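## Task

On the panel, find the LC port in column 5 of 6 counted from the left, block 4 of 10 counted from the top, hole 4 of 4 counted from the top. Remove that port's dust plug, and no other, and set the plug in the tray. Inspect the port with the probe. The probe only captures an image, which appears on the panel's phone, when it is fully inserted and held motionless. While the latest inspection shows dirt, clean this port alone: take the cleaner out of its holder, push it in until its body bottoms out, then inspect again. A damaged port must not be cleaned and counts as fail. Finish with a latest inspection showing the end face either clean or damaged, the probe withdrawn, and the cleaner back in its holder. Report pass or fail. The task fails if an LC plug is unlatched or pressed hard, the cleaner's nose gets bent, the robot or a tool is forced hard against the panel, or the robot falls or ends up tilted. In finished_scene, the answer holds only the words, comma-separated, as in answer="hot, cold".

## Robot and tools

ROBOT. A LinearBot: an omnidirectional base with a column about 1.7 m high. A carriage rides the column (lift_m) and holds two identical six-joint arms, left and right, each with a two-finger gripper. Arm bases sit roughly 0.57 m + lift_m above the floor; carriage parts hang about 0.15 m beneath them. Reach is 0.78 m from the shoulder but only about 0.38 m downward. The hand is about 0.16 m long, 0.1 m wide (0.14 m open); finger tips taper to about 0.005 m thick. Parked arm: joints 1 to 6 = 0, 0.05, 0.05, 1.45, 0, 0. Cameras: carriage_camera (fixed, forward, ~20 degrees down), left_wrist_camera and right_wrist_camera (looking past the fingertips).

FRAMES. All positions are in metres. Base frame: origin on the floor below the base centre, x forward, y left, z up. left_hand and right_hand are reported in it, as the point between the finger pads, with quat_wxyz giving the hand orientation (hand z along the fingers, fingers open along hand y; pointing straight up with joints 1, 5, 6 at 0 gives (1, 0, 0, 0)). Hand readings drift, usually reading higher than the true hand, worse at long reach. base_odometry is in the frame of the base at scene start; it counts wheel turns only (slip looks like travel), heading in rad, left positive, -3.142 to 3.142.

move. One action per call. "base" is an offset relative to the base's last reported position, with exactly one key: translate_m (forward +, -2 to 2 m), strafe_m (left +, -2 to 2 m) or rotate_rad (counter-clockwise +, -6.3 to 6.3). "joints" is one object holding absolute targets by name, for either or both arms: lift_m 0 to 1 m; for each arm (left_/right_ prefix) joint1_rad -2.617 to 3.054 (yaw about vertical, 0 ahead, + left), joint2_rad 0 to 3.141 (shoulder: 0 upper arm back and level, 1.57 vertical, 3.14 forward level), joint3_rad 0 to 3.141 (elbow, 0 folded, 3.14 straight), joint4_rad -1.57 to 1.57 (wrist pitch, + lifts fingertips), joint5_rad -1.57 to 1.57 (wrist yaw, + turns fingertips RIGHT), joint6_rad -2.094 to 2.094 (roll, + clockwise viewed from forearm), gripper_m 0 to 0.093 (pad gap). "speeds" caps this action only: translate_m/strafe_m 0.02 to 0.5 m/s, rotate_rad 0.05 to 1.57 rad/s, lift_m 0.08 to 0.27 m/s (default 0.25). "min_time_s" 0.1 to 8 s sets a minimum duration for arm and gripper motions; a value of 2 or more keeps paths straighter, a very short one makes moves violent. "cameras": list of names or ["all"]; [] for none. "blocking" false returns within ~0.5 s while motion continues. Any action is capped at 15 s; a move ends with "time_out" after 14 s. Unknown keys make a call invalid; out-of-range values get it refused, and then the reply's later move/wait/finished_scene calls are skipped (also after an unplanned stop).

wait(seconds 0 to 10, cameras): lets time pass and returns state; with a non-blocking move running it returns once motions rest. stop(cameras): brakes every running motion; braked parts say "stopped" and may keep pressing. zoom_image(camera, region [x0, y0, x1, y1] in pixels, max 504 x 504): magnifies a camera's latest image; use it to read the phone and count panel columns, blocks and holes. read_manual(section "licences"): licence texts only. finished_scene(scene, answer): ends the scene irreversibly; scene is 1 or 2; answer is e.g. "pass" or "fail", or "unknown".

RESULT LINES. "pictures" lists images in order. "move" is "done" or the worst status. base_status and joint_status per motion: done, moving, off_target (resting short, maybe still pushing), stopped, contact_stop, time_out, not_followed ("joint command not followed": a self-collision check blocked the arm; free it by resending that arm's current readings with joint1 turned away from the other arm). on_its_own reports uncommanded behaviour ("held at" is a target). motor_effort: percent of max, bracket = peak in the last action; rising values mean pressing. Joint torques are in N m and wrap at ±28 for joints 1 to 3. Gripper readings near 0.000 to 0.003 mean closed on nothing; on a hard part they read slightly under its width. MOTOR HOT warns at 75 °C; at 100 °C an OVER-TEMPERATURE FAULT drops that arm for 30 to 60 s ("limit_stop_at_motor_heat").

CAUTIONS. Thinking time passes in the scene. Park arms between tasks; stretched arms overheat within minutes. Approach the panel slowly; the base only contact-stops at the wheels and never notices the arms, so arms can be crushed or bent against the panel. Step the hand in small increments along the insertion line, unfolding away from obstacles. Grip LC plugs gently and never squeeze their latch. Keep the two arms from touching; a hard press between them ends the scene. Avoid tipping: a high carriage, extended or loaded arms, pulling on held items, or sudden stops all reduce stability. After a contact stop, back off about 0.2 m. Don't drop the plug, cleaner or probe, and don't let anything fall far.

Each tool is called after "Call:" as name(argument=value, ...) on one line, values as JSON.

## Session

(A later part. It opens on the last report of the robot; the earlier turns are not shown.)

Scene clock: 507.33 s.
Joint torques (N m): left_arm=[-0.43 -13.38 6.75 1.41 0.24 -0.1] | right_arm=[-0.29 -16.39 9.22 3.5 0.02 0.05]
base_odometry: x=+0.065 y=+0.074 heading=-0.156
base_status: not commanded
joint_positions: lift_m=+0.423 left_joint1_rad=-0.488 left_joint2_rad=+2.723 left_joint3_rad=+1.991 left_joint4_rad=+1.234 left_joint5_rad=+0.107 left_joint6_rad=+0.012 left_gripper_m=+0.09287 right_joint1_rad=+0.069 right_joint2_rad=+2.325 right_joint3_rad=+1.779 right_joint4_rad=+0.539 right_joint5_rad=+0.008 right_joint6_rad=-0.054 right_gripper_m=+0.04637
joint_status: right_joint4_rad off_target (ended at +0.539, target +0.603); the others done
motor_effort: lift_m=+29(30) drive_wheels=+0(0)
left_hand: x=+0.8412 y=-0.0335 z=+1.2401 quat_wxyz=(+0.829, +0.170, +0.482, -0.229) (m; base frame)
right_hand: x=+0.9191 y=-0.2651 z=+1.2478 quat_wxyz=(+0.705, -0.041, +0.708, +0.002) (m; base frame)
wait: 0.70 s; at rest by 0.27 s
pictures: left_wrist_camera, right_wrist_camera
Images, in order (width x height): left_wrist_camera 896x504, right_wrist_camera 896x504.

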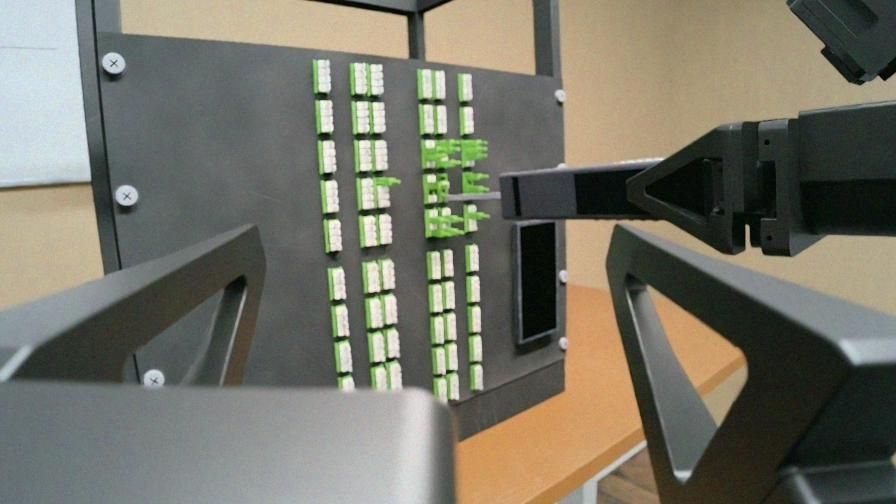

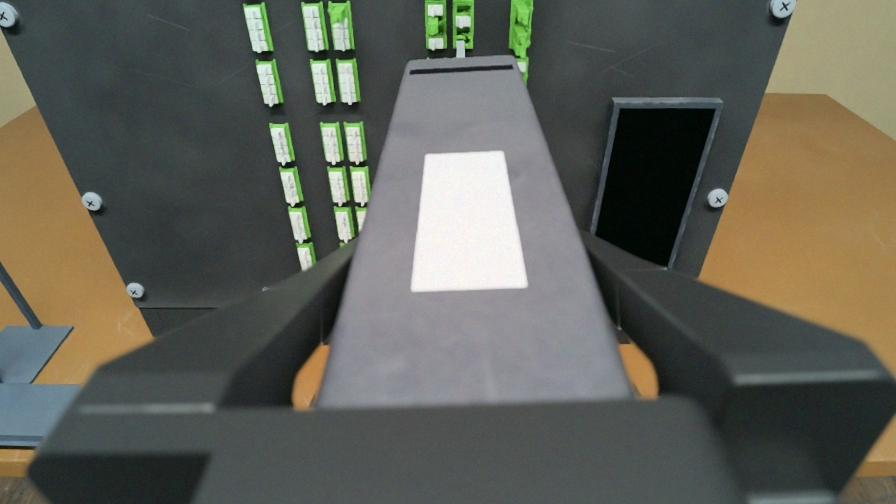

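Call:
move(base={"translate_m":0.002}, speeds={"translate_m":0.02})

Call:
wait(seconds=0.7, cameras=["right_wrist_camera","left_wrist_camera"])

Call:
zoom_image(camera="right_wrist_camera", region=[440, 10, 480, 60])

Call:
zoom_image(camera="left_wrist_camera", region=[430, 180, 460, 210])

Scene clock: 508.27 s.
Joint torques (N m): left_arm=[-0.46 -13.48 6.67 1.43 0.24 -0.1] | right_arm=[-0.5 -16.34 9.18 3.49 0.02 0.06]
move: done
base_odometry: x=+0.067 y=+0.074 heading=-0.156
base_status: done
joint_positions: lift_m=+0.423 left_joint1_rad=-0.488 left_joint2_rad=+2.724 left_joint3_rad=+1.993 left_joint4_rad=+1.233 left_joint5_rad=+0.107 left_joint6_rad=+0.012 left_gripper_m=+0.09287 right_joint1_rad=+0.069 right_joint2_rad=+2.325 right_joint3_rad=+1.779 right_joint4_rad=+0.540 right_joint5_rad=+0.009 right_joint6_rad=-0.054 right_gripper_m=+0.04637
joint_status: not commanded
motor_effort: lift_m=+30(30) drive_wheels=-1(6)
left_hand: x=+0.8414 y=-0.0336 z=+1.2399 quat_wxyz=(+0.828, +0.170, +0.482, -0.229) (m; base frame)
right_hand: x=+0.9192 y=-0.2652 z=+1.2479 quat_wxyz=(+0.705, -0.040, +0.708, +0.002) (m; base frame)
pictures: none

Scene clock: 508.97 s.
Joint torques (N m): left_arm=[-0.44 -13.5 6.65 1.42 0.24 -0.1] | right_arm=[-0.28 -16.43 9.22 3.48 0 0.06]
base_odometry: x=+0.067 y=+0.074 heading=-0.156
base_status: done
joint_positions: lift_m=+0.423 left_joint1_rad=-0.488 left_joint2_rad=+2.724 left_joint3_rad=+1.993 left_joint4_rad=+1.233 left_joint5_rad=+0.107 left_joint6_rad=+0.012 left_gripper_m=+0.09287 right_joint1_rad=+0.069 right_joint2_rad=+2.325 right_joint3_rad=+1.779 right_joint4_rad=+0.540 right_joint5_rad=+0.009 right_joint6_rad=-0.054 right_gripper_m=+0.04637
joint_status: not commanded
motor_effort: lift_m=+29(30) drive_wheels=-1(6)
left_hand: x=+0.8414 y=-0.0336 z=+1.2399 quat_wxyz=(+0.828, +0.170, +0.482, -0.229) (m; base frame)
right_hand: x=+0.9192 y=-0.2652 z=+1.2479 quat_wxyz=(+0.705, -0.040, +0.708, +0.002) (m; base frame)
wait: 0.70 s; at rest by 0.27 s
pictures: left_wrist_camera, right_wrist_camera
Images, in order (width x height): left_wrist_camera 896x504, right_wrist_camera 896x504.

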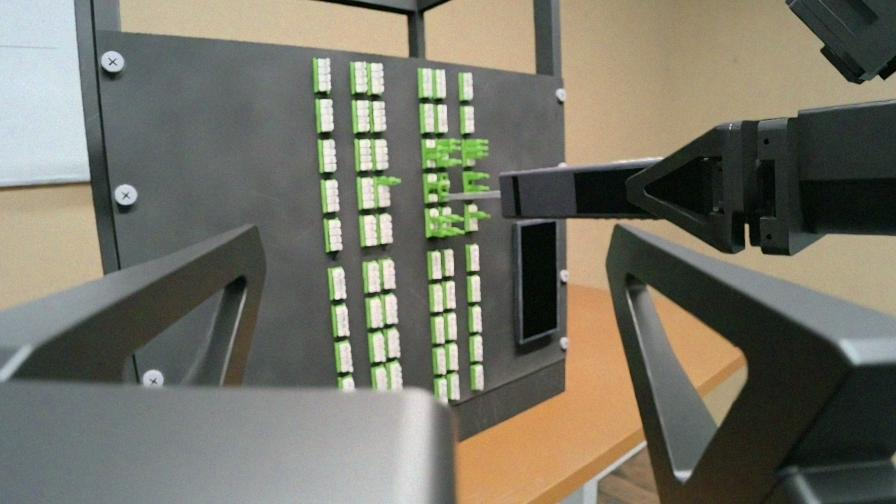

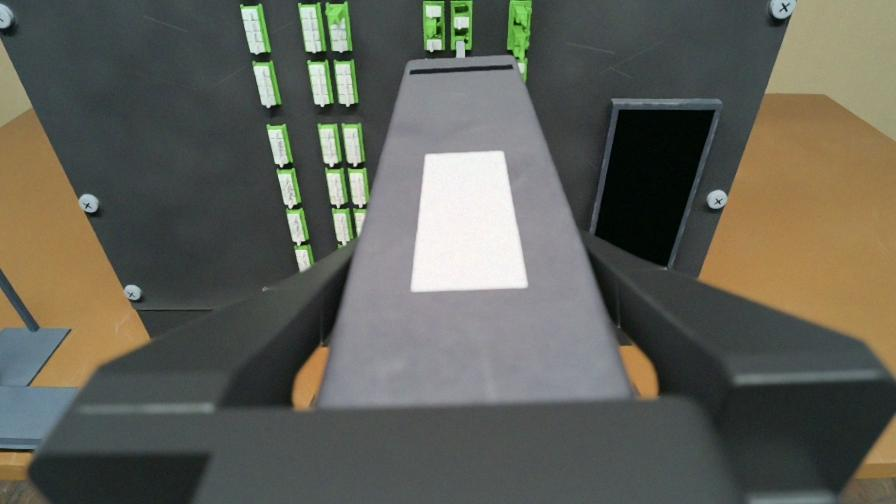

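Scaled by 10.080 from the camera's 896x504 image, which has a finer 1280x720 frame.

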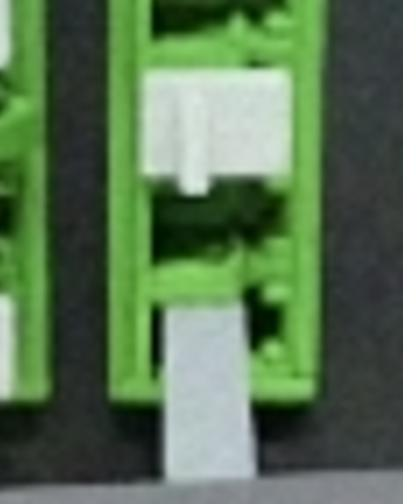

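Scaled by 16.800 from the camera's 896x504 image, which has a finer 1280x720 frame.

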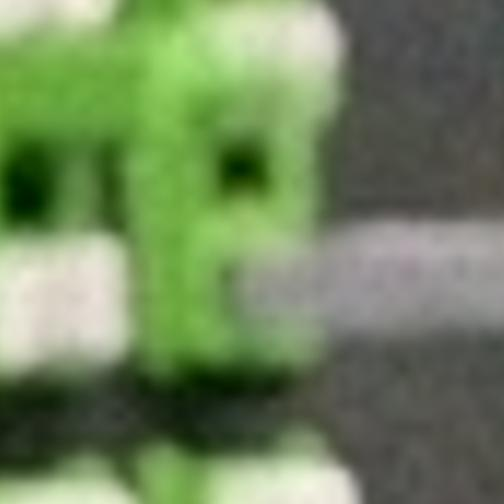

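Call:
move(joints={"right_joint5_rad":-0.008})

Call:
move(joints={"right_joint5_rad":0.0150})

Call:
wait(seconds=0.7, cameras=["right_wrist_camera"])

Call:
zoom_image(camera="right_wrist_camera", region=[440, 10, 480, 60])

Scene clock: 509.77 s.
Joint torques (N m): left_arm=[-0.44 -13.49 6.64 1.42 0.24 -0.1] | right_arm=[-0.25 -16.39 9.26 3.5 -0.25 0.05]
move: done
base_odometry: x=+0.067 y=+0.074 heading=-0.156
base_status: not commanded
joint_positions: lift_m=+0.423 left_joint1_rad=-0.488 left_joint2_rad=+2.724 left_joint3_rad=+1.993 left_joint4_rad=+1.233 left_joint5_rad=+0.107 left_joint6_rad=+0.012 left_gripper_m=+0.09287 right_joint1_rad=+0.069 right_joint2_rad=+2.325 right_joint3_rad=+1.779 right_joint4_rad=+0.540 right_joint5_rad=+0.002 right_joint6_rad=-0.054 right_gripper_m=+0.04637
joint_status: all done
motor_effort: lift_m=+30(30) drive_wheels=-1(1)
left_hand: x=+0.8414 y=-0.0336 z=+1.2399 quat_wxyz=(+0.828, +0.170, +0.482, -0.229) (m; base frame)
right_hand: x=+0.9191 y=-0.2640 z=+1.2479 quat_wxyz=(+0.705, -0.043, +0.708, +0.005) (m; base frame)
pictures: none

Scene clock: 510.10 s.
Joint torques (N m): left_arm=[-0.44 -13.49 6.64 1.42 0.24 -0.1] | right_arm=[-0.29 -16.35 9.31 3.49 0 0.04]
move: done
base_odometry: x=+0.067 y=+0.074 heading=-0.156
base_status: not commanded
joint_positions: lift_m=+0.423 left_joint1_rad=-0.488 left_joint2_rad=+2.724 left_joint3_rad=+1.993 left_joint4_rad=+1.233 left_joint5_rad=+0.107 left_joint6_rad=+0.012 left_gripper_m=+0.09287 right_joint1_rad=+0.069 right_joint2_rad=+2.325 right_joint3_rad=+1.779 right_joint4_rad=+0.540 right_joint5_rad=+0.006 right_joint6_rad=-0.054 right_gripper_m=+0.04637
joint_status: all done
motor_effort: lift_m=+30(30) drive_wheels=-1(1)
left_hand: x=+0.8414 y=-0.0336 z=+1.2399 quat_wxyz=(+0.828, +0.170, +0.482, -0.229) (m; base frame)
right_hand: x=+0.9191 y=-0.2647 z=+1.2479 quat_wxyz=(+0.705, -0.041, +0.708, +0.003) (m; base frame)
pictures: none

Scene clock: 510.80 s.
Joint torques (N m): left_arm=[-0.44 -13.5 6.64 1.42 0.24 -0.1] | right_arm=[-0.25 -16.39 9.24 3.49 0 0.07]
base_odometry: x=+0.067 y=+0.074 heading=-0.156
base_status: not commanded
joint_positions: lift_m=+0.423 left_joint1_rad=-0.488 left_joint2_rad=+2.724 left_joint3_rad=+1.993 left_joint4_rad=+1.233 left_joint5_rad=+0.107 left_joint6_rad=+0.012 left_gripper_m=+0.09287 right_joint1_rad=+0.069 right_joint2_rad=+2.325 right_joint3_rad=+1.779 right_joint4_rad=+0.540 right_joint5_rad=+0.007 right_joint6_rad=-0.054 right_gripper_m=+0.04637
joint_status: all done
motor_effort: lift_m=+29(30) drive_wheels=-1(1)
left_hand: x=+0.8414 y=-0.0336 z=+1.2399 quat_wxyz=(+0.828, +0.170, +0.482, -0.229) (m; base frame)
right_hand: x=+0.9191 y=-0.2649 z=+1.2479 quat_wxyz=(+0.705, -0.041, +0.708, +0.003) (m; base frame)
wait: 0.70 s; at rest by 0.27 s
pictures: right_wrist_camera
Images, in order (width x height): right_wrist_camera 896x504.

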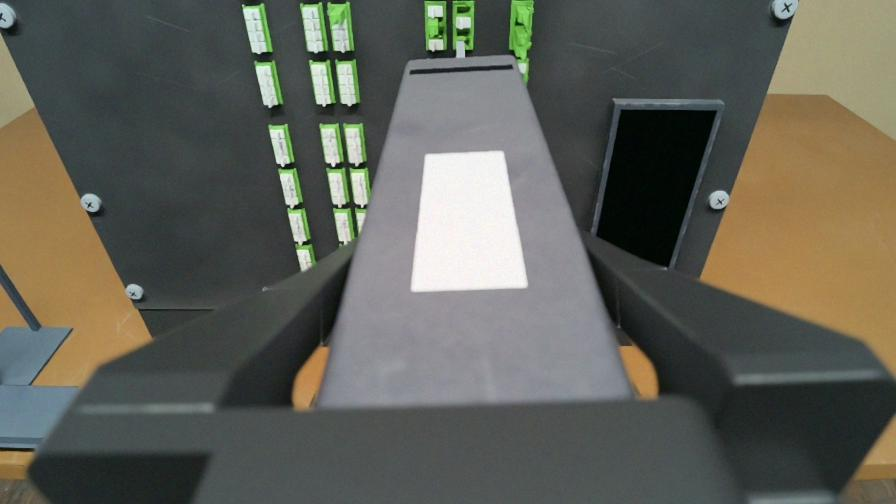

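Scaled by 10.080 from the camera's 896x504 image, which has a finer 1280x720 frame.

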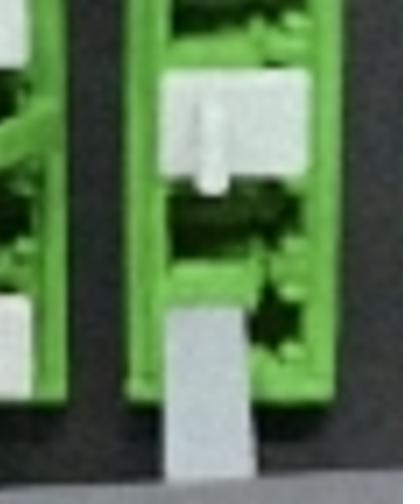

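Call:
move(joints={"right_joint5_rad":0.0160})

Call:
wait(seconds=0.7, cameras=["right_wrist_camera"])

Call:
zoom_image(camera="right_wrist_camera", region=[440, 10, 480, 60])

Call:
move(base={"translate_m":0.003}, speeds={"translate_m":0.02})

Call:
wait(seconds=0.7, cameras=["right_wrist_camera","left_wrist_camera"])

Call:
zoom_image(camera="right_wrist_camera", region=[440, 10, 480, 60])

Call:
zoom_image(camera="left_wrist_camera", region=[430, 180, 460, 210])

Scene clock: 511.73 s.
Joint torques (N m): left_arm=[-0.44 -13.49 6.65 1.42 0.24 -0.1] | right_arm=[-0.28 -16.42 9.25 3.49 0 0.06]
move: done
base_odometry: x=+0.067 y=+0.074 heading=-0.156
base_status: not commanded
joint_positions: lift_m=+0.423 left_joint1_rad=-0.488 left_joint2_rad=+2.724 left_joint3_rad=+1.993 left_joint4_rad=+1.233 left_joint5_rad=+0.107 left_joint6_rad=+0.012 left_gripper_m=+0.09287 right_joint1_rad=+0.069 right_joint2_rad=+2.325 right_joint3_rad=+1.779 right_joint4_rad=+0.540 right_joint5_rad=+0.007 right_joint6_rad=-0.054 right_gripper_m=+0.04637
joint_status: all done
motor_effort: lift_m=+29(30) drive_wheels=-1(1)
left_hand: x=+0.8414 y=-0.0336 z=+1.2399 quat_wxyz=(+0.828, +0.170, +0.482, -0.229) (m; base frame)
right_hand: x=+0.9191 y=-0.2650 z=+1.2479 quat_wxyz=(+0.705, -0.041, +0.708, +0.003) (m; base frame)
pictures: none

Scene clock: 512.43 s.
Joint torques (N m): left_arm=[-0.44 -13.49 6.64 1.42 0.24 -0.1] | right_arm=[-0.27 -16.43 9.22 3.48 0.01 0.05]
base_odometry: x=+0.067 y=+0.074 heading=-0.156
base_status: not commanded
joint_positions: lift_m=+0.423 left_joint1_rad=-0.488 left_joint2_rad=+2.724 left_joint3_rad=+1.993 left_joint4_rad=+1.233 left_joint5_rad=+0.107 left_joint6_rad=+0.012 left_gripper_m=+0.09287 right_joint1_rad=+0.069 right_joint2_rad=+2.325 right_joint3_rad=+1.779 right_joint4_rad=+0.540 right_joint5_rad=+0.007 right_joint6_rad=-0.054 right_gripper_m=+0.04637
joint_status: all done
motor_effort: lift_m=+30(30) drive_wheels=-1(1)
left_hand: x=+0.8414 y=-0.0336 z=+1.2399 quat_wxyz=(+0.828, +0.170, +0.482, -0.229) (m; base frame)
right_hand: x=+0.9191 y=-0.2650 z=+1.2479 quat_wxyz=(+0.705, -0.041, +0.708, +0.003) (m; base frame)
wait: 0.70 s; at rest by 0.27 s
pictures: right_wrist_camera
Images, in order (width x height): right_wrist_camera 896x504.

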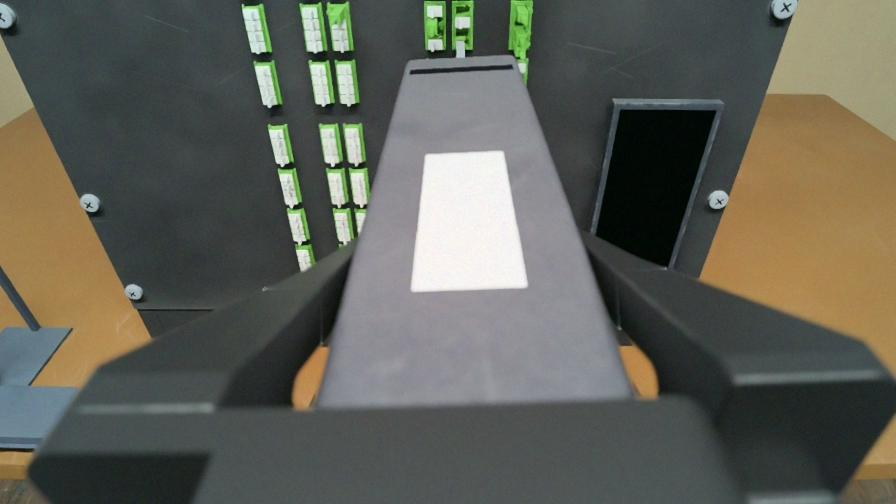

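Scaled by 10.080 from the camera's 896x504 image, which has a finer 1280x720 frame.

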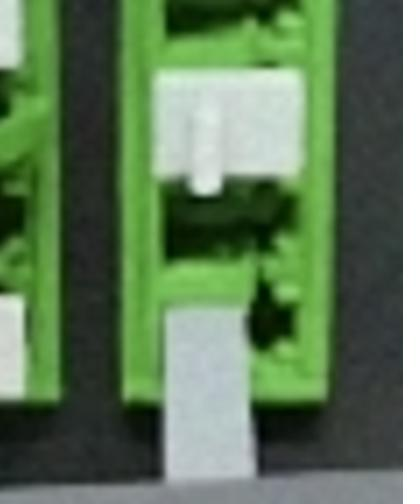

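Scene clock: 513.00 s.
Joint torques (N m): left_arm=[-0.46 -13.46 6.65 1.42 0.24 -0.1] | right_arm=[-0.29 -16.42 9.14 3.51 0.03 0.06]
move: done
base_odometry: x=+0.070 y=+0.074 heading=-0.156
base_status: done
joint_positions: lift_m=+0.423 left_joint1_rad=-0.488 left_joint2_rad=+2.724 left_joint3_rad=+1.993 left_joint4_rad=+1.232 left_joint5_rad=+0.107 left_joint6_rad=+0.012 left_gripper_m=+0.09287 right_joint1_rad=+0.069 right_joint2_rad=+2.325 right_joint3_rad=+1.779 right_joint4_rad=+0.539 right_joint5_rad=+0.008 right_joint6_rad=-0.054 right_gripper_m=+0.04637
joint_status: not commanded
motor_effort: lift_m=+29(30) drive_wheels=-2(6)
left_hand: x=+0.8415 y=-0.0336 z=+1.2398 quat_wxyz=(+0.828, +0.170, +0.482, -0.229) (m; base frame)
right_hand: x=+0.9191 y=-0.2651 z=+1.2476 quat_wxyz=(+0.704, -0.041, +0.709, +0.002) (m; base frame)
pictures: none

Scene clock: 513.70 s.
Joint torques (N m): left_arm=[-0.44 -13.5 6.64 1.42 0.24 -0.1] | right_arm=[-0.31 -16.4 9.21 3.51 0 0.05]
base_odometry: x=+0.070 y=+0.074 heading=-0.156
base_status: done
joint_positions: lift_m=+0.423 left_joint1_rad=-0.488 left_joint2_rad=+2.724 left_joint3_rad=+1.993 left_joint4_rad=+1.232 left_joint5_rad=+0.107 left_joint6_rad=+0.012 left_gripper_m=+0.09287 right_joint1_rad=+0.069 right_joint2_rad=+2.325 right_joint3_rad=+1.779 right_joint4_rad=+0.539 right_joint5_rad=+0.008 right_joint6_rad=-0.054 right_gripper_m=+0.04637
joint_status: not commanded
motor_effort: lift_m=+29(30) drive_wheels=-2(6)
left_hand: x=+0.8415 y=-0.0336 z=+1.2398 quat_wxyz=(+0.828, +0.170, +0.482, -0.229) (m; base frame)
right_hand: x=+0.9191 y=-0.2651 z=+1.2476 quat_wxyz=(+0.704, -0.041, +0.709, +0.002) (m; base frame)
wait: 0.70 s; at rest by 0.27 s
pictures: left_wrist_camera, right_wrist_camera
Images, in order (width x height): left_wrist_camera 896x504, right_wrist_camera 896x504.

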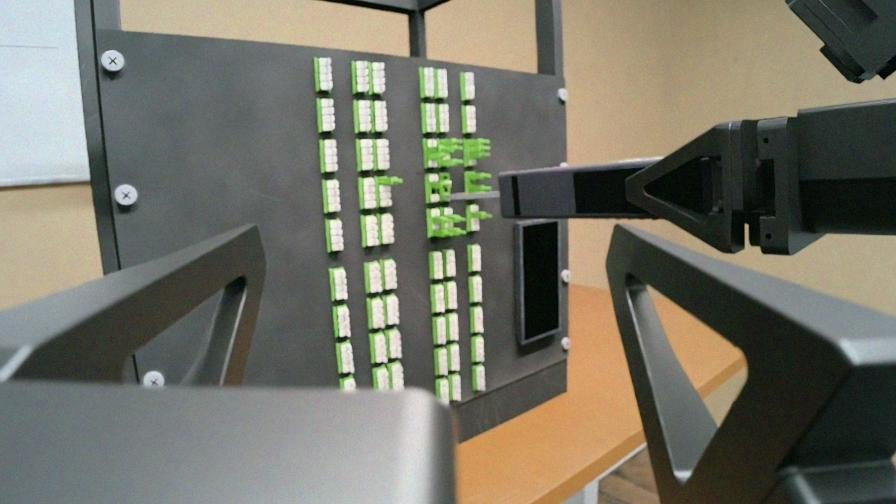

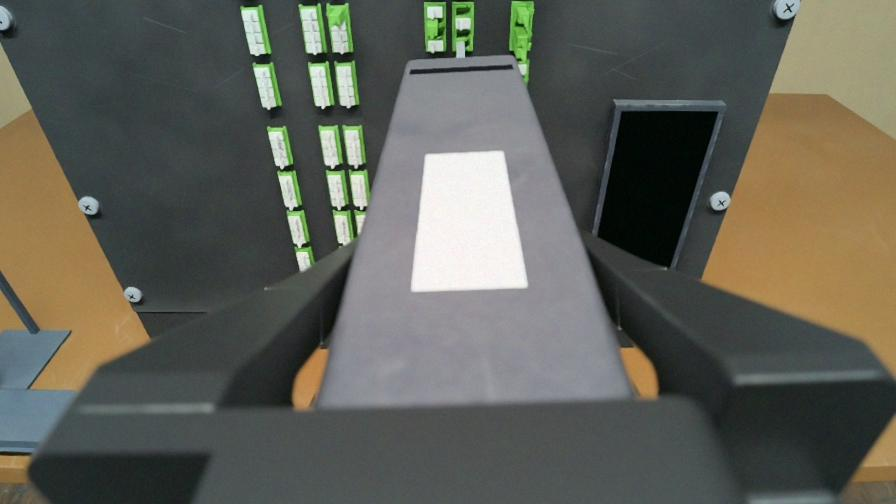

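Scaled by 10.080 from the camera's 896x504 image, which has a finer 1280x720 frame.

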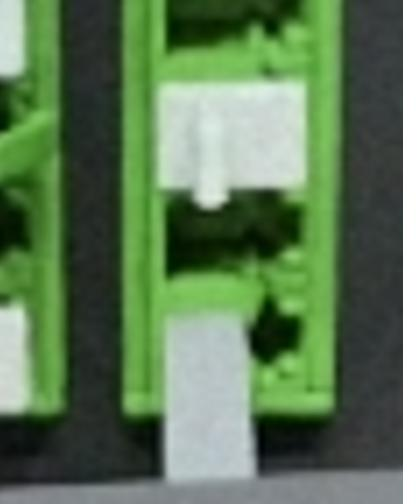

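Scaled by 16.800 from the camera's 896x504 image, which has a finer 1280x720 frame.

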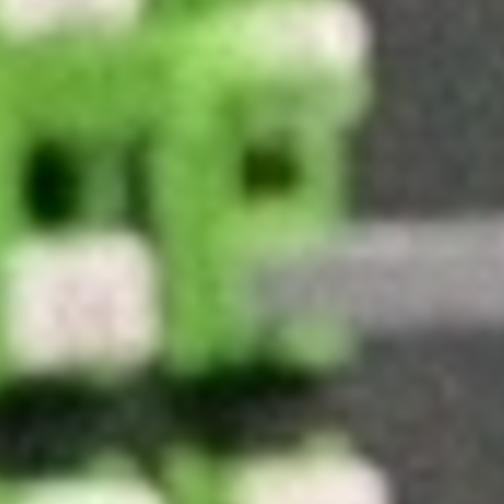

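Call:
move(base={"translate_m":0.003}, speeds={"translate_m":0.02})

Call:
wait(seconds=0.7, cameras=["right_wrist_camera","left_wrist_camera"])

Call:
zoom_image(camera="right_wrist_camera", region=[440, 10, 480, 60])

Call:
zoom_image(camera="left_wrist_camera", region=[430, 180, 460, 210])

Scene clock: 515.10 s.
Joint torques (N m): left_arm=[-0.47 -13.55 6.6 1.42 0.24 -0.1] | right_arm=[-0.16 -16.03 9.31 3.61 -0.01 0.01]
move: done
base_odometry: x=+0.073 y=+0.074 heading=-0.156
base_status: done
joint_positions: lift_m=+0.423 left_joint1_rad=-0.488 left_joint2_rad=+2.724 left_joint3_rad=+1.993 left_joint4_rad=+1.232 left_joint5_rad=+0.107 left_joint6_rad=+0.012 left_gripper_m=+0.09287 right_joint1_rad=+0.069 right_joint2_rad=+2.322 right_joint3_rad=+1.779 right_joint4_rad=+0.530 right_joint5_rad=+0.009 right_joint6_rad=-0.049 right_gripper_m=+0.04637
joint_status: not commanded
motor_effort: lift_m=+30(30) drive_wheels=-4(7)
left_hand: x=+0.8415 y=-0.0336 z=+1.2398 quat_wxyz=(+0.828, +0.170, +0.482, -0.229) (m; base frame)
right_hand: x=+0.9188 y=-0.2653 z=+1.2477 quat_wxyz=(+0.703, -0.039, +0.711, +0.004) (m; base frame)
pictures: none

Scene clock: 515.80 s.
Joint torques (N m): left_arm=[-0.44 -13.49 6.64 1.42 0.24 -0.1] | right_arm=[-0.25 -16.12 9.24 3.6 -0.03 0.01]
base_odometry: x=+0.073 y=+0.074 heading=-0.156
base_status: done
joint_positions: lift_m=+0.423 left_joint1_rad=-0.488 left_joint2_rad=+2.724 left_joint3_rad=+1.993 left_joint4_rad=+1.232 left_joint5_rad=+0.107 left_joint6_rad=+0.012 left_gripper_m=+0.09287 right_joint1_rad=+0.069 right_joint2_rad=+2.322 right_joint3_rad=+1.779 right_joint4_rad=+0.530 right_joint5_rad=+0.009 right_joint6_rad=-0.049 right_gripper_m=+0.04637
joint_status: not commanded
motor_effort: lift_m=+30(30) drive_wheels=-4(7)
left_hand: x=+0.8415 y=-0.0336 z=+1.2398 quat_wxyz=(+0.828, +0.170, +0.482, -0.229) (m; base frame)
right_hand: x=+0.9188 y=-0.2653 z=+1.2477 quat_wxyz=(+0.703, -0.039, +0.711, +0.004) (m; base frame)
wait: 0.70 s; at rest by 0.27 s
pictures: left_wrist_camera, right_wrist_camera
Images, in order (width x height): left_wrist_camera 896x504, right_wrist_camera 896x504.

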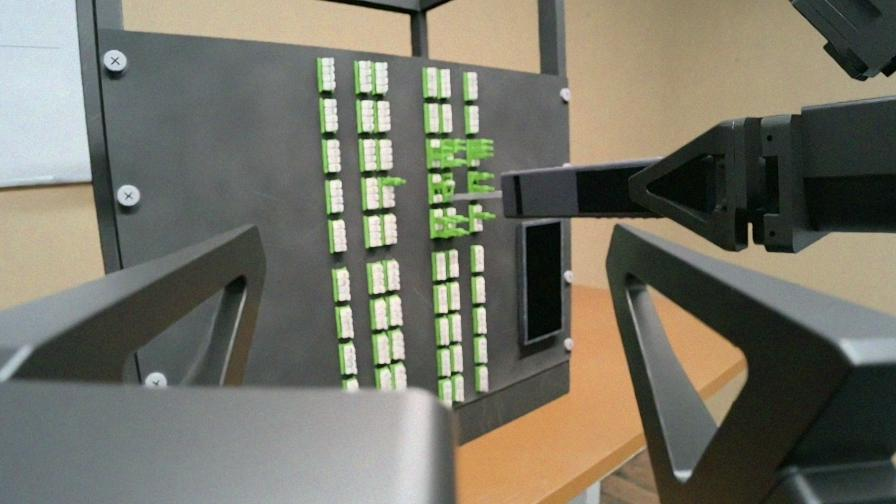

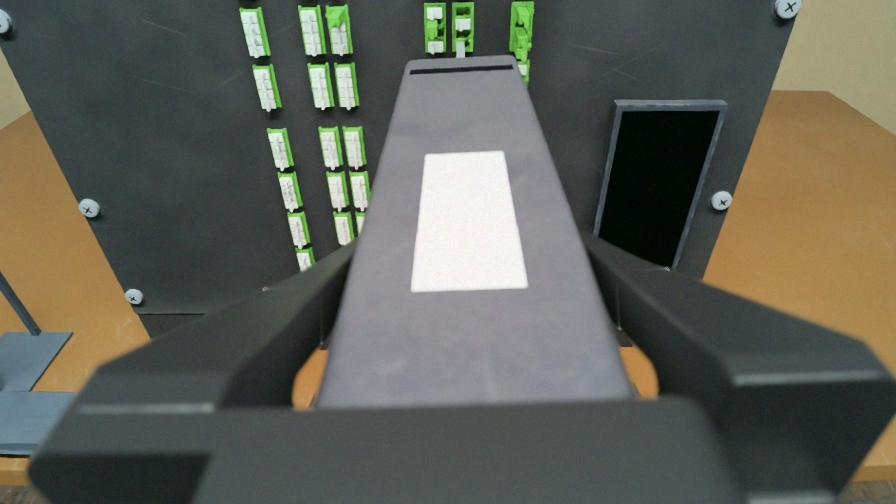

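Scaled by 10.080 from the camera's 896x504 image, which has a finer 1280x720 frame.

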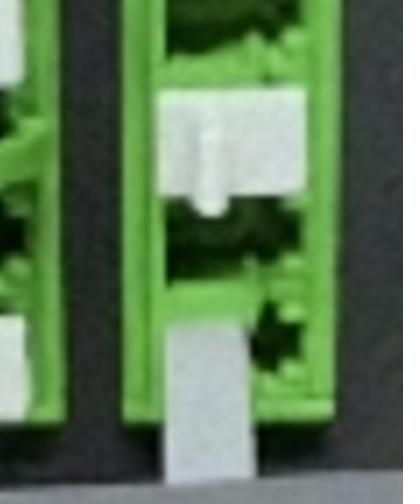

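Scaled by 16.800 from the camera's 896x504 image, which has a finer 1280x720 frame.

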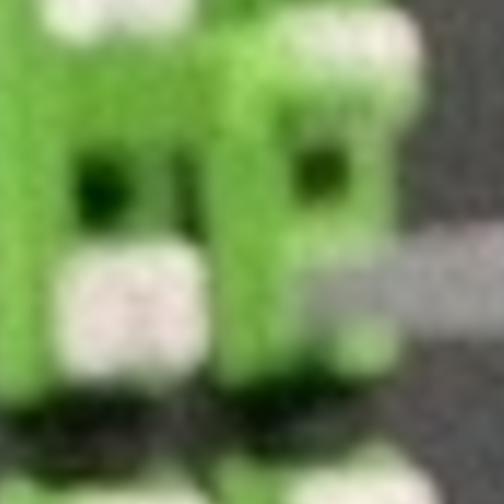

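Call:
move(base={"translate_m":0.003}, speeds={"translate_m":0.02})

Call:
wait(seconds=0.7, cameras=["right_wrist_camera","left_wrist_camera"])

Call:
zoom_image(camera="right_wrist_camera", region=[440, 10, 480, 60])

Call:
zoom_image(camera="left_wrist_camera", region=[420, 170, 510, 230])

Scene clock: 517.57 s.
Joint torques (N m): left_arm=[-0.4 -13.45 6.64 1.42 0.24 -0.1] | right_arm=[-0.02 -14.56 9.87 3.77 -0.06 0]
move: done
base_odometry: x=+0.076 y=+0.073 heading=-0.156
base_status: done
joint_positions: lift_m=+0.423 left_joint1_rad=-0.488 left_joint2_rad=+2.724 left_joint3_rad=+1.993 left_joint4_rad=+1.232 left_joint5_rad=+0.107 left_joint6_rad=+0.012 left_gripper_m=+0.09287 right_joint1_rad=+0.069 right_joint2_rad=+2.307 right_joint3_rad=+1.772 right_joint4_rad=+0.513 right_joint5_rad=+0.009 right_joint6_rad=-0.048 right_gripper_m=+0.04637
joint_status: not commanded
motor_effort: lift_m=+29(30) drive_wheels=-6(12)
left_hand: x=+0.8415 y=-0.0336 z=+1.2398 quat_wxyz=(+0.828, +0.170, +0.482, -0.229) (m; base frame)
right_hand: x=+0.9166 y=-0.2654 z=+1.2501 quat_wxyz=(+0.699, -0.039, +0.714, +0.004) (m; base frame)
pictures: none

Scene clock: 518.27 s.
Joint torques (N m): left_arm=[-0.43 -13.5 6.64 1.42 0.24 -0.1] | right_arm=[-0.31 -14.67 9.76 3.79 0.02 -0.02]
base_odometry: x=+0.076 y=+0.073 heading=-0.156
base_status: done
joint_positions: lift_m=+0.423 left_joint1_rad=-0.488 left_joint2_rad=+2.724 left_joint3_rad=+1.993 left_joint4_rad=+1.232 left_joint5_rad=+0.107 left_joint6_rad=+0.012 left_gripper_m=+0.09287 right_joint1_rad=+0.069 right_joint2_rad=+2.307 right_joint3_rad=+1.772 right_joint4_rad=+0.513 right_joint5_rad=+0.009 right_joint6_rad=-0.048 right_gripper_m=+0.04637
joint_status: not commanded
motor_effort: lift_m=+30(30) drive_wheels=-6(12)
left_hand: x=+0.8415 y=-0.0336 z=+1.2398 quat_wxyz=(+0.828, +0.170, +0.482, -0.229) (m; base frame)
right_hand: x=+0.9166 y=-0.2654 z=+1.2501 quat_wxyz=(+0.699, -0.039, +0.714, +0.004) (m; base frame)
wait: 0.70 s; at rest by 0.27 s
pictures: left_wrist_camera, right_wrist_camera
Images, in order (width x height): left_wrist_camera 896x504, right_wrist_camera 896x504.

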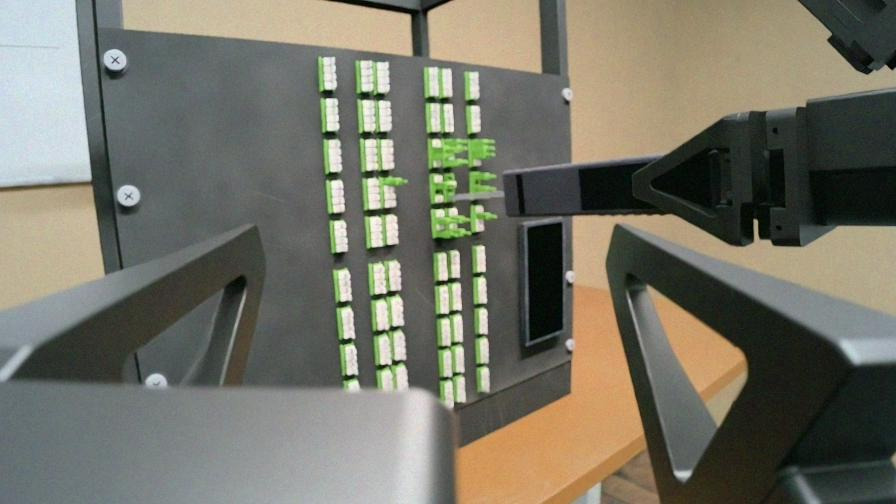

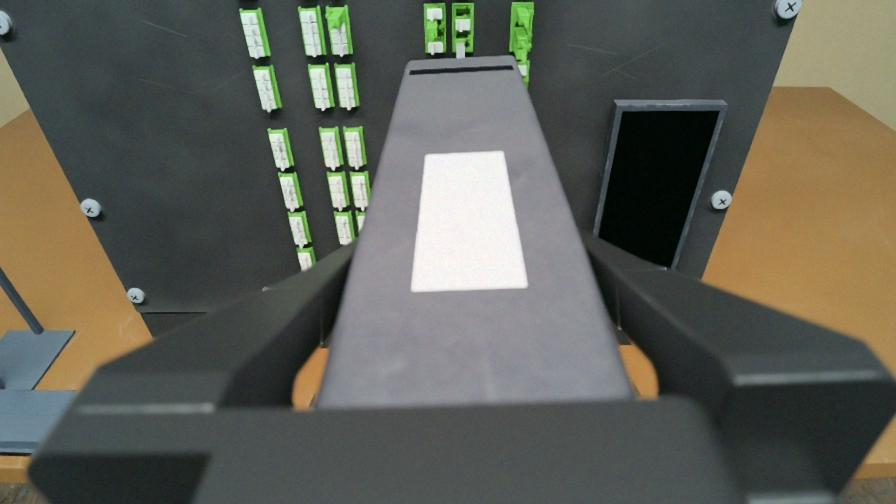

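Scaled by 10.080 from the camera's 896x504 image, which has a finer 1280x720 frame.

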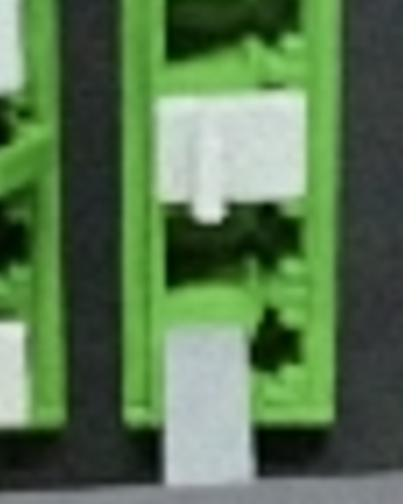

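Scaled by 5.600 from the camera's 896x504 image, which has a finer 1280x720 frame.

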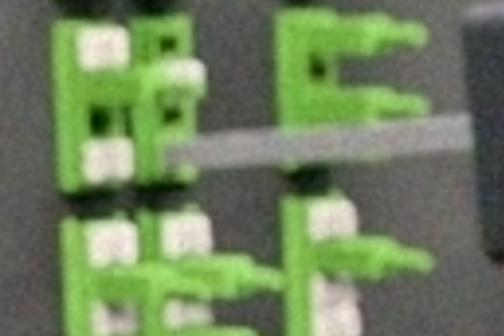

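Call:
move(base={"translate_m":-0.004}, speeds={"translate_m":0.02})

Call:
move(joints={"right_joint2_rad":2.3415,"right_joint3_rad":1.796,"right_joint4_rad":0.637}, min_time_s=1)

Call:
wait(seconds=0.7, cameras=["right_wrist_camera","left_wrist_camera"])

Call:
zoom_image(camera="right_wrist_camera", region=[440, 10, 480, 60])

Call:
zoom_image(camera="left_wrist_camera", region=[420, 170, 510, 230])

Scene clock: 520.90 s.
Joint torques (N m): left_arm=[-0.44 -13.49 6.65 1.41 0.24 -0.1] | right_arm=[-0.06 -15.64 9.44 3.64 -0.03 -0.02]
move: done
base_odometry: x=+0.072 y=+0.074 heading=-0.156
base_status: done
joint_positions: lift_m=+0.423 left_joint1_rad=-0.488 left_joint2_rad=+2.724 left_joint3_rad=+1.993 left_joint4_rad=+1.232 left_joint5_rad=+0.107 left_joint6_rad=+0.012 left_gripper_m=+0.09287 right_joint1_rad=+0.069 right_joint2_rad=+2.316 right_joint3_rad=+1.777 right_joint4_rad=+0.527 right_joint5_rad=+0.009 right_joint6_rad=-0.048 right_gripper_m=+0.04637
joint_status: not commanded
motor_effort: lift_m=+30(30) drive_wheels=+4(8)
left_hand: x=+0.8415 y=-0.0336 z=+1.2398 quat_wxyz=(+0.828, +0.170, +0.482, -0.229) (m; base frame)
right_hand: x=+0.9179 y=-0.2653 z=+1.2501 quat_wxyz=(+0.703, -0.038, +0.710, +0.004) (m; base frame)
pictures: none

Scene clock: 522.20 s.
Joint torques (N m): left_arm=[-0.43 -13.5 6.65 1.42 0.24 -0.1] | right_arm=[-0.29 -12.33 8.81 3.85 0.01 -0.02]
move: off_target
base_odometry: x=+0.072 y=+0.074 heading=-0.156
base_status: not commanded
joint_positions: lift_m=+0.423 left_joint1_rad=-0.488 left_joint2_rad=+2.724 left_joint3_rad=+1.993 left_joint4_rad=+1.232 left_joint5_rad=+0.107 left_joint6_rad=+0.012 left_gripper_m=+0.09287 right_joint1_rad=+0.069 right_joint2_rad=+2.325 right_joint3_rad=+1.777 right_joint4_rad=+0.544 right_joint5_rad=+0.009 right_joint6_rad=-0.048 right_gripper_m=+0.04637
joint_status: right_joint4_rad off_target (ended at +0.544, target +0.637); the others done
motor_effort: lift_m=+30(30) drive_wheels=+2(4)
left_hand: x=+0.8415 y=-0.0336 z=+1.2398 quat_wxyz=(+0.828, +0.170, +0.482, -0.229) (m; base frame)
right_hand: x=+0.9191 y=-0.2652 z=+1.2478 quat_wxyz=(+0.705, -0.038, +0.708, +0.004) (m; base frame)
pictures: none

Scene clock: 522.90 s.
Joint torques (N m): left_arm=[-0.44 -13.49 6.64 1.42 0.24 -0.1] | right_arm=[-0.25 -12.33 8.91 3.85 -0.01 -0.02]
base_odometry: x=+0.072 y=+0.074 heading=-0.156
base_status: not commanded
joint_positions: lift_m=+0.423 left_joint1_rad=-0.488 left_joint2_rad=+2.724 left_joint3_rad=+1.993 left_joint4_rad=+1.232 left_joint5_rad=+0.107 left_joint6_rad=+0.012 left_gripper_m=+0.09287 right_joint1_rad=+0.069 right_joint2_rad=+2.325 right_joint3_rad=+1.777 right_joint4_rad=+0.544 right_joint5_rad=+0.009 right_joint6_rad=-0.048 right_gripper_m=+0.04637
joint_status: right_joint4_rad off_target (ended at +0.544, target +0.637); the others done
motor_effort: lift_m=+30(30) drive_wheels=+2(4)
left_hand: x=+0.8415 y=-0.0336 z=+1.2398 quat_wxyz=(+0.828, +0.170, +0.482, -0.229) (m; base frame)
right_hand: x=+0.9191 y=-0.2652 z=+1.2478 quat_wxyz=(+0.705, -0.038, +0.708, +0.004) (m; base frame)
wait: 0.70 s; at rest by 0.27 s
pictures: left_wrist_camera, right_wrist_camera
Images, in order (width x height): left_wrist_camera 896x504, right_wrist_camera 896x504.

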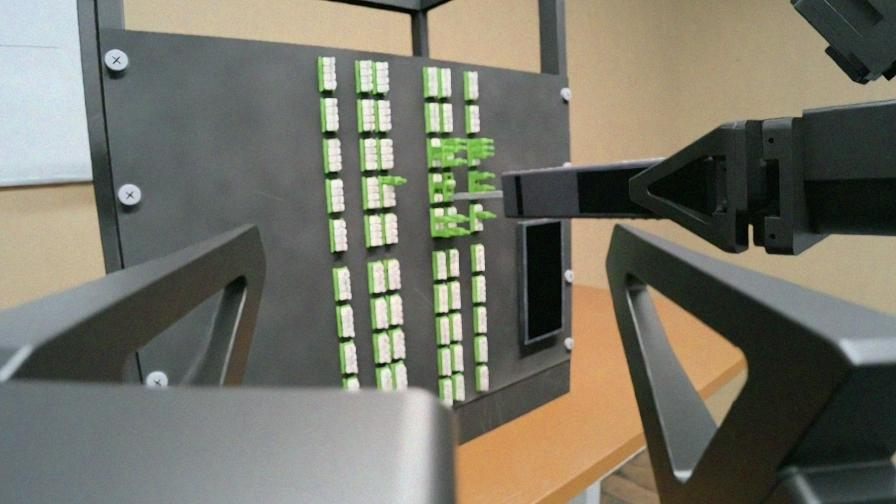

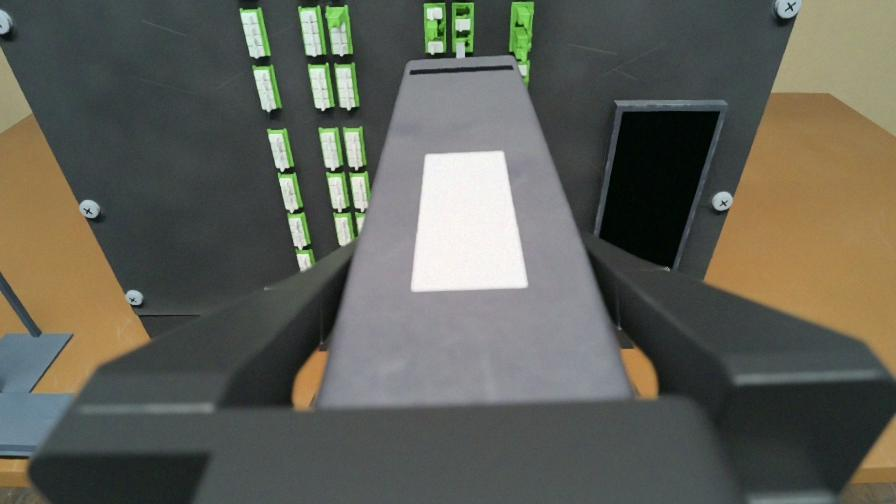

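Scaled by 10.080 from the camera's 896x504 image, which has a finer 1280x720 frame.

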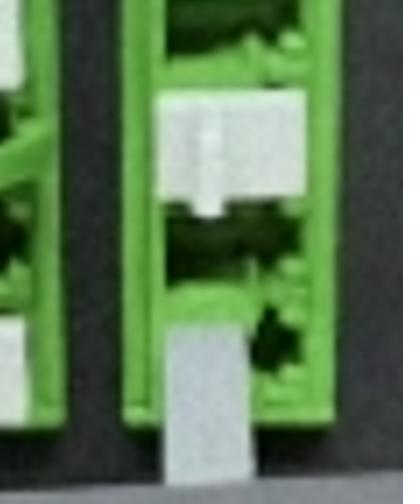

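Scaled by 5.600 from the camera's 896x504 image, which has a finer 1280x720 frame.

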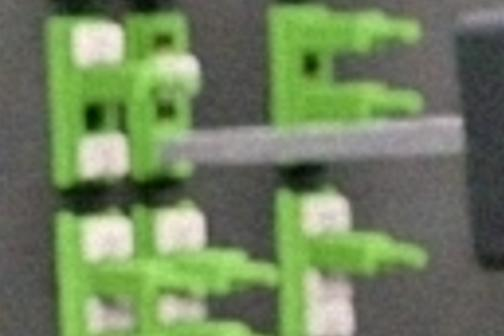

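Call:
move(joints={"right_joint4_rad":0.620})

Call:
move(base={"translate_m":0.004}, speeds={"translate_m":0.02})

Call:
wait(seconds=0.7, cameras=["right_wrist_camera"])

Call:
zoom_image(camera="right_wrist_camera", region=[440, 10, 480, 60])

Scene clock: 523.77 s.
Joint torques (N m): left_arm=[-0.44 -13.49 6.64 1.42 0.24 -0.1] | right_arm=[-0.25 -12.3 8.87 3.64 -0.02 -0.01]
move: off_target
base_odometry: x=+0.072 y=+0.074 heading=-0.156
base_status: not commanded
joint_positions: lift_m=+0.423 left_joint1_rad=-0.488 left_joint2_rad=+2.724 left_joint3_rad=+1.993 left_joint4_rad=+1.232 left_joint5_rad=+0.107 left_joint6_rad=+0.012 left_gripper_m=+0.09287 right_joint1_rad=+0.069 right_joint2_rad=+2.325 right_joint3_rad=+1.777 right_joint4_rad=+0.544 right_joint5_rad=+0.009 right_joint6_rad=-0.048 right_gripper_m=+0.04637
joint_status: right_joint4_rad off_target (ended at +0.544, target +0.620)
motor_effort: lift_m=+30(30) drive_wheels=+2(2)
left_hand: x=+0.8415 y=-0.0336 z=+1.2398 quat_wxyz=(+0.828, +0.170, +0.482, -0.229) (m; base frame)
right_hand: x=+0.9191 y=-0.2652 z=+1.2478 quat_wxyz=(+0.705, -0.038, +0.708, +0.004) (m; base frame)
pictures: none

Scene clock: 524.37 s.
Joint torques (N m): left_arm=[-0.43 -13.46 6.64 1.42 0.24 -0.1] | right_arm=[-0.27 -12 9.62 3.58 -0.01 -0.05]
move: done
base_odometry: x=+0.075 y=+0.073 heading=-0.156
base_status: done
joint_positions: lift_m=+0.423 left_joint1_rad=-0.488 left_joint2_rad=+2.724 left_joint3_rad=+1.993 left_joint4_rad=+1.232 left_joint5_rad=+0.107 left_joint6_rad=+0.012 left_gripper_m=+0.09287 right_joint1_rad=+0.069 right_joint2_rad=+2.325 right_joint3_rad=+1.767 right_joint4_rad=+0.550 right_joint5_rad=+0.009 right_joint6_rad=-0.045 right_gripper_m=+0.04637
joint_status: not commanded
motor_effort: lift_m=+30(30) drive_wheels=-8(11)
left_hand: x=+0.8415 y=-0.0336 z=+1.2398 quat_wxyz=(+0.828, +0.170, +0.482, -0.229) (m; base frame)
right_hand: x=+0.9183 y=-0.2652 z=+1.2447 quat_wxyz=(+0.704, -0.037, +0.709, +0.005) (m; base frame)
pictures: none

Scene clock: 525.07 s.
Joint torques (N m): left_arm=[-0.43 -13.5 6.65 1.42 0.24 -0.1] | right_arm=[-0.29 -12.26 9.66 3.57 -0.01 -0.05]
base_odometry: x=+0.075 y=+0.073 heading=-0.156
base_status: done
joint_positions: lift_m=+0.423 left_joint1_rad=-0.488 left_joint2_rad=+2.724 left_joint3_rad=+1.993 left_joint4_rad=+1.232 left_joint5_rad=+0.107 left_joint6_rad=+0.012 left_gripper_m=+0.09287 right_joint1_rad=+0.069 right_joint2_rad=+2.325 right_joint3_rad=+1.767 right_joint4_rad=+0.550 right_joint5_rad=+0.009 right_joint6_rad=-0.045 right_gripper_m=+0.04637
joint_status: not commanded
motor_effort: lift_m=+29(30) drive_wheels=-8(11)
left_hand: x=+0.8415 y=-0.0336 z=+1.2398 quat_wxyz=(+0.828, +0.170, +0.482, -0.229) (m; base frame)
right_hand: x=+0.9183 y=-0.2652 z=+1.2447 quat_wxyz=(+0.704, -0.037, +0.709, +0.005) (m; base frame)
wait: 0.70 s; at rest by 0.27 s
pictures: right_wrist_camera
Images, in order (width x height): right_wrist_camera 896x504.

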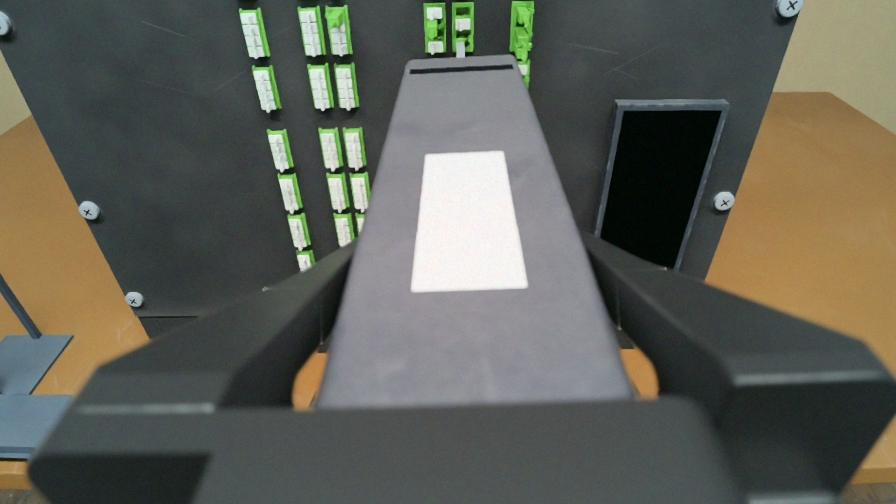

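Scaled by 10.080 from the camera's 896x504 image, which has a finer 1280x720 frame.

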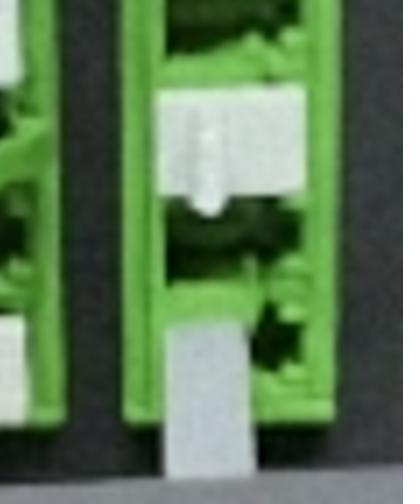

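Call:
zoom_image(camera="right_wrist_camera", region=[0, 0, 160, 320])

Call:
zoom_image(camera="right_wrist_camera", region=[580, 0, 820, 320])

Scaled by 1.575 from the camera's 896x504 image, which has a finer 1280x720 frame.

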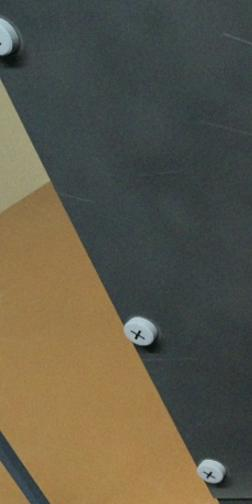

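Scaled by 1.575 from the camera's 896x504 image, which has a finer 1280x720 frame.

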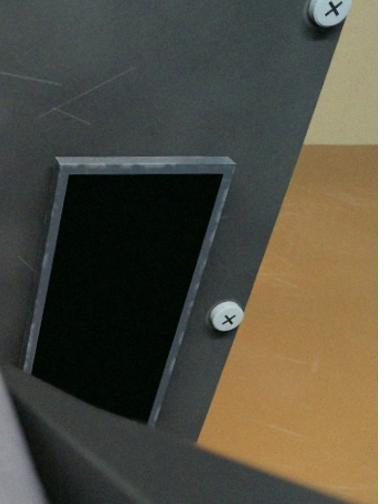

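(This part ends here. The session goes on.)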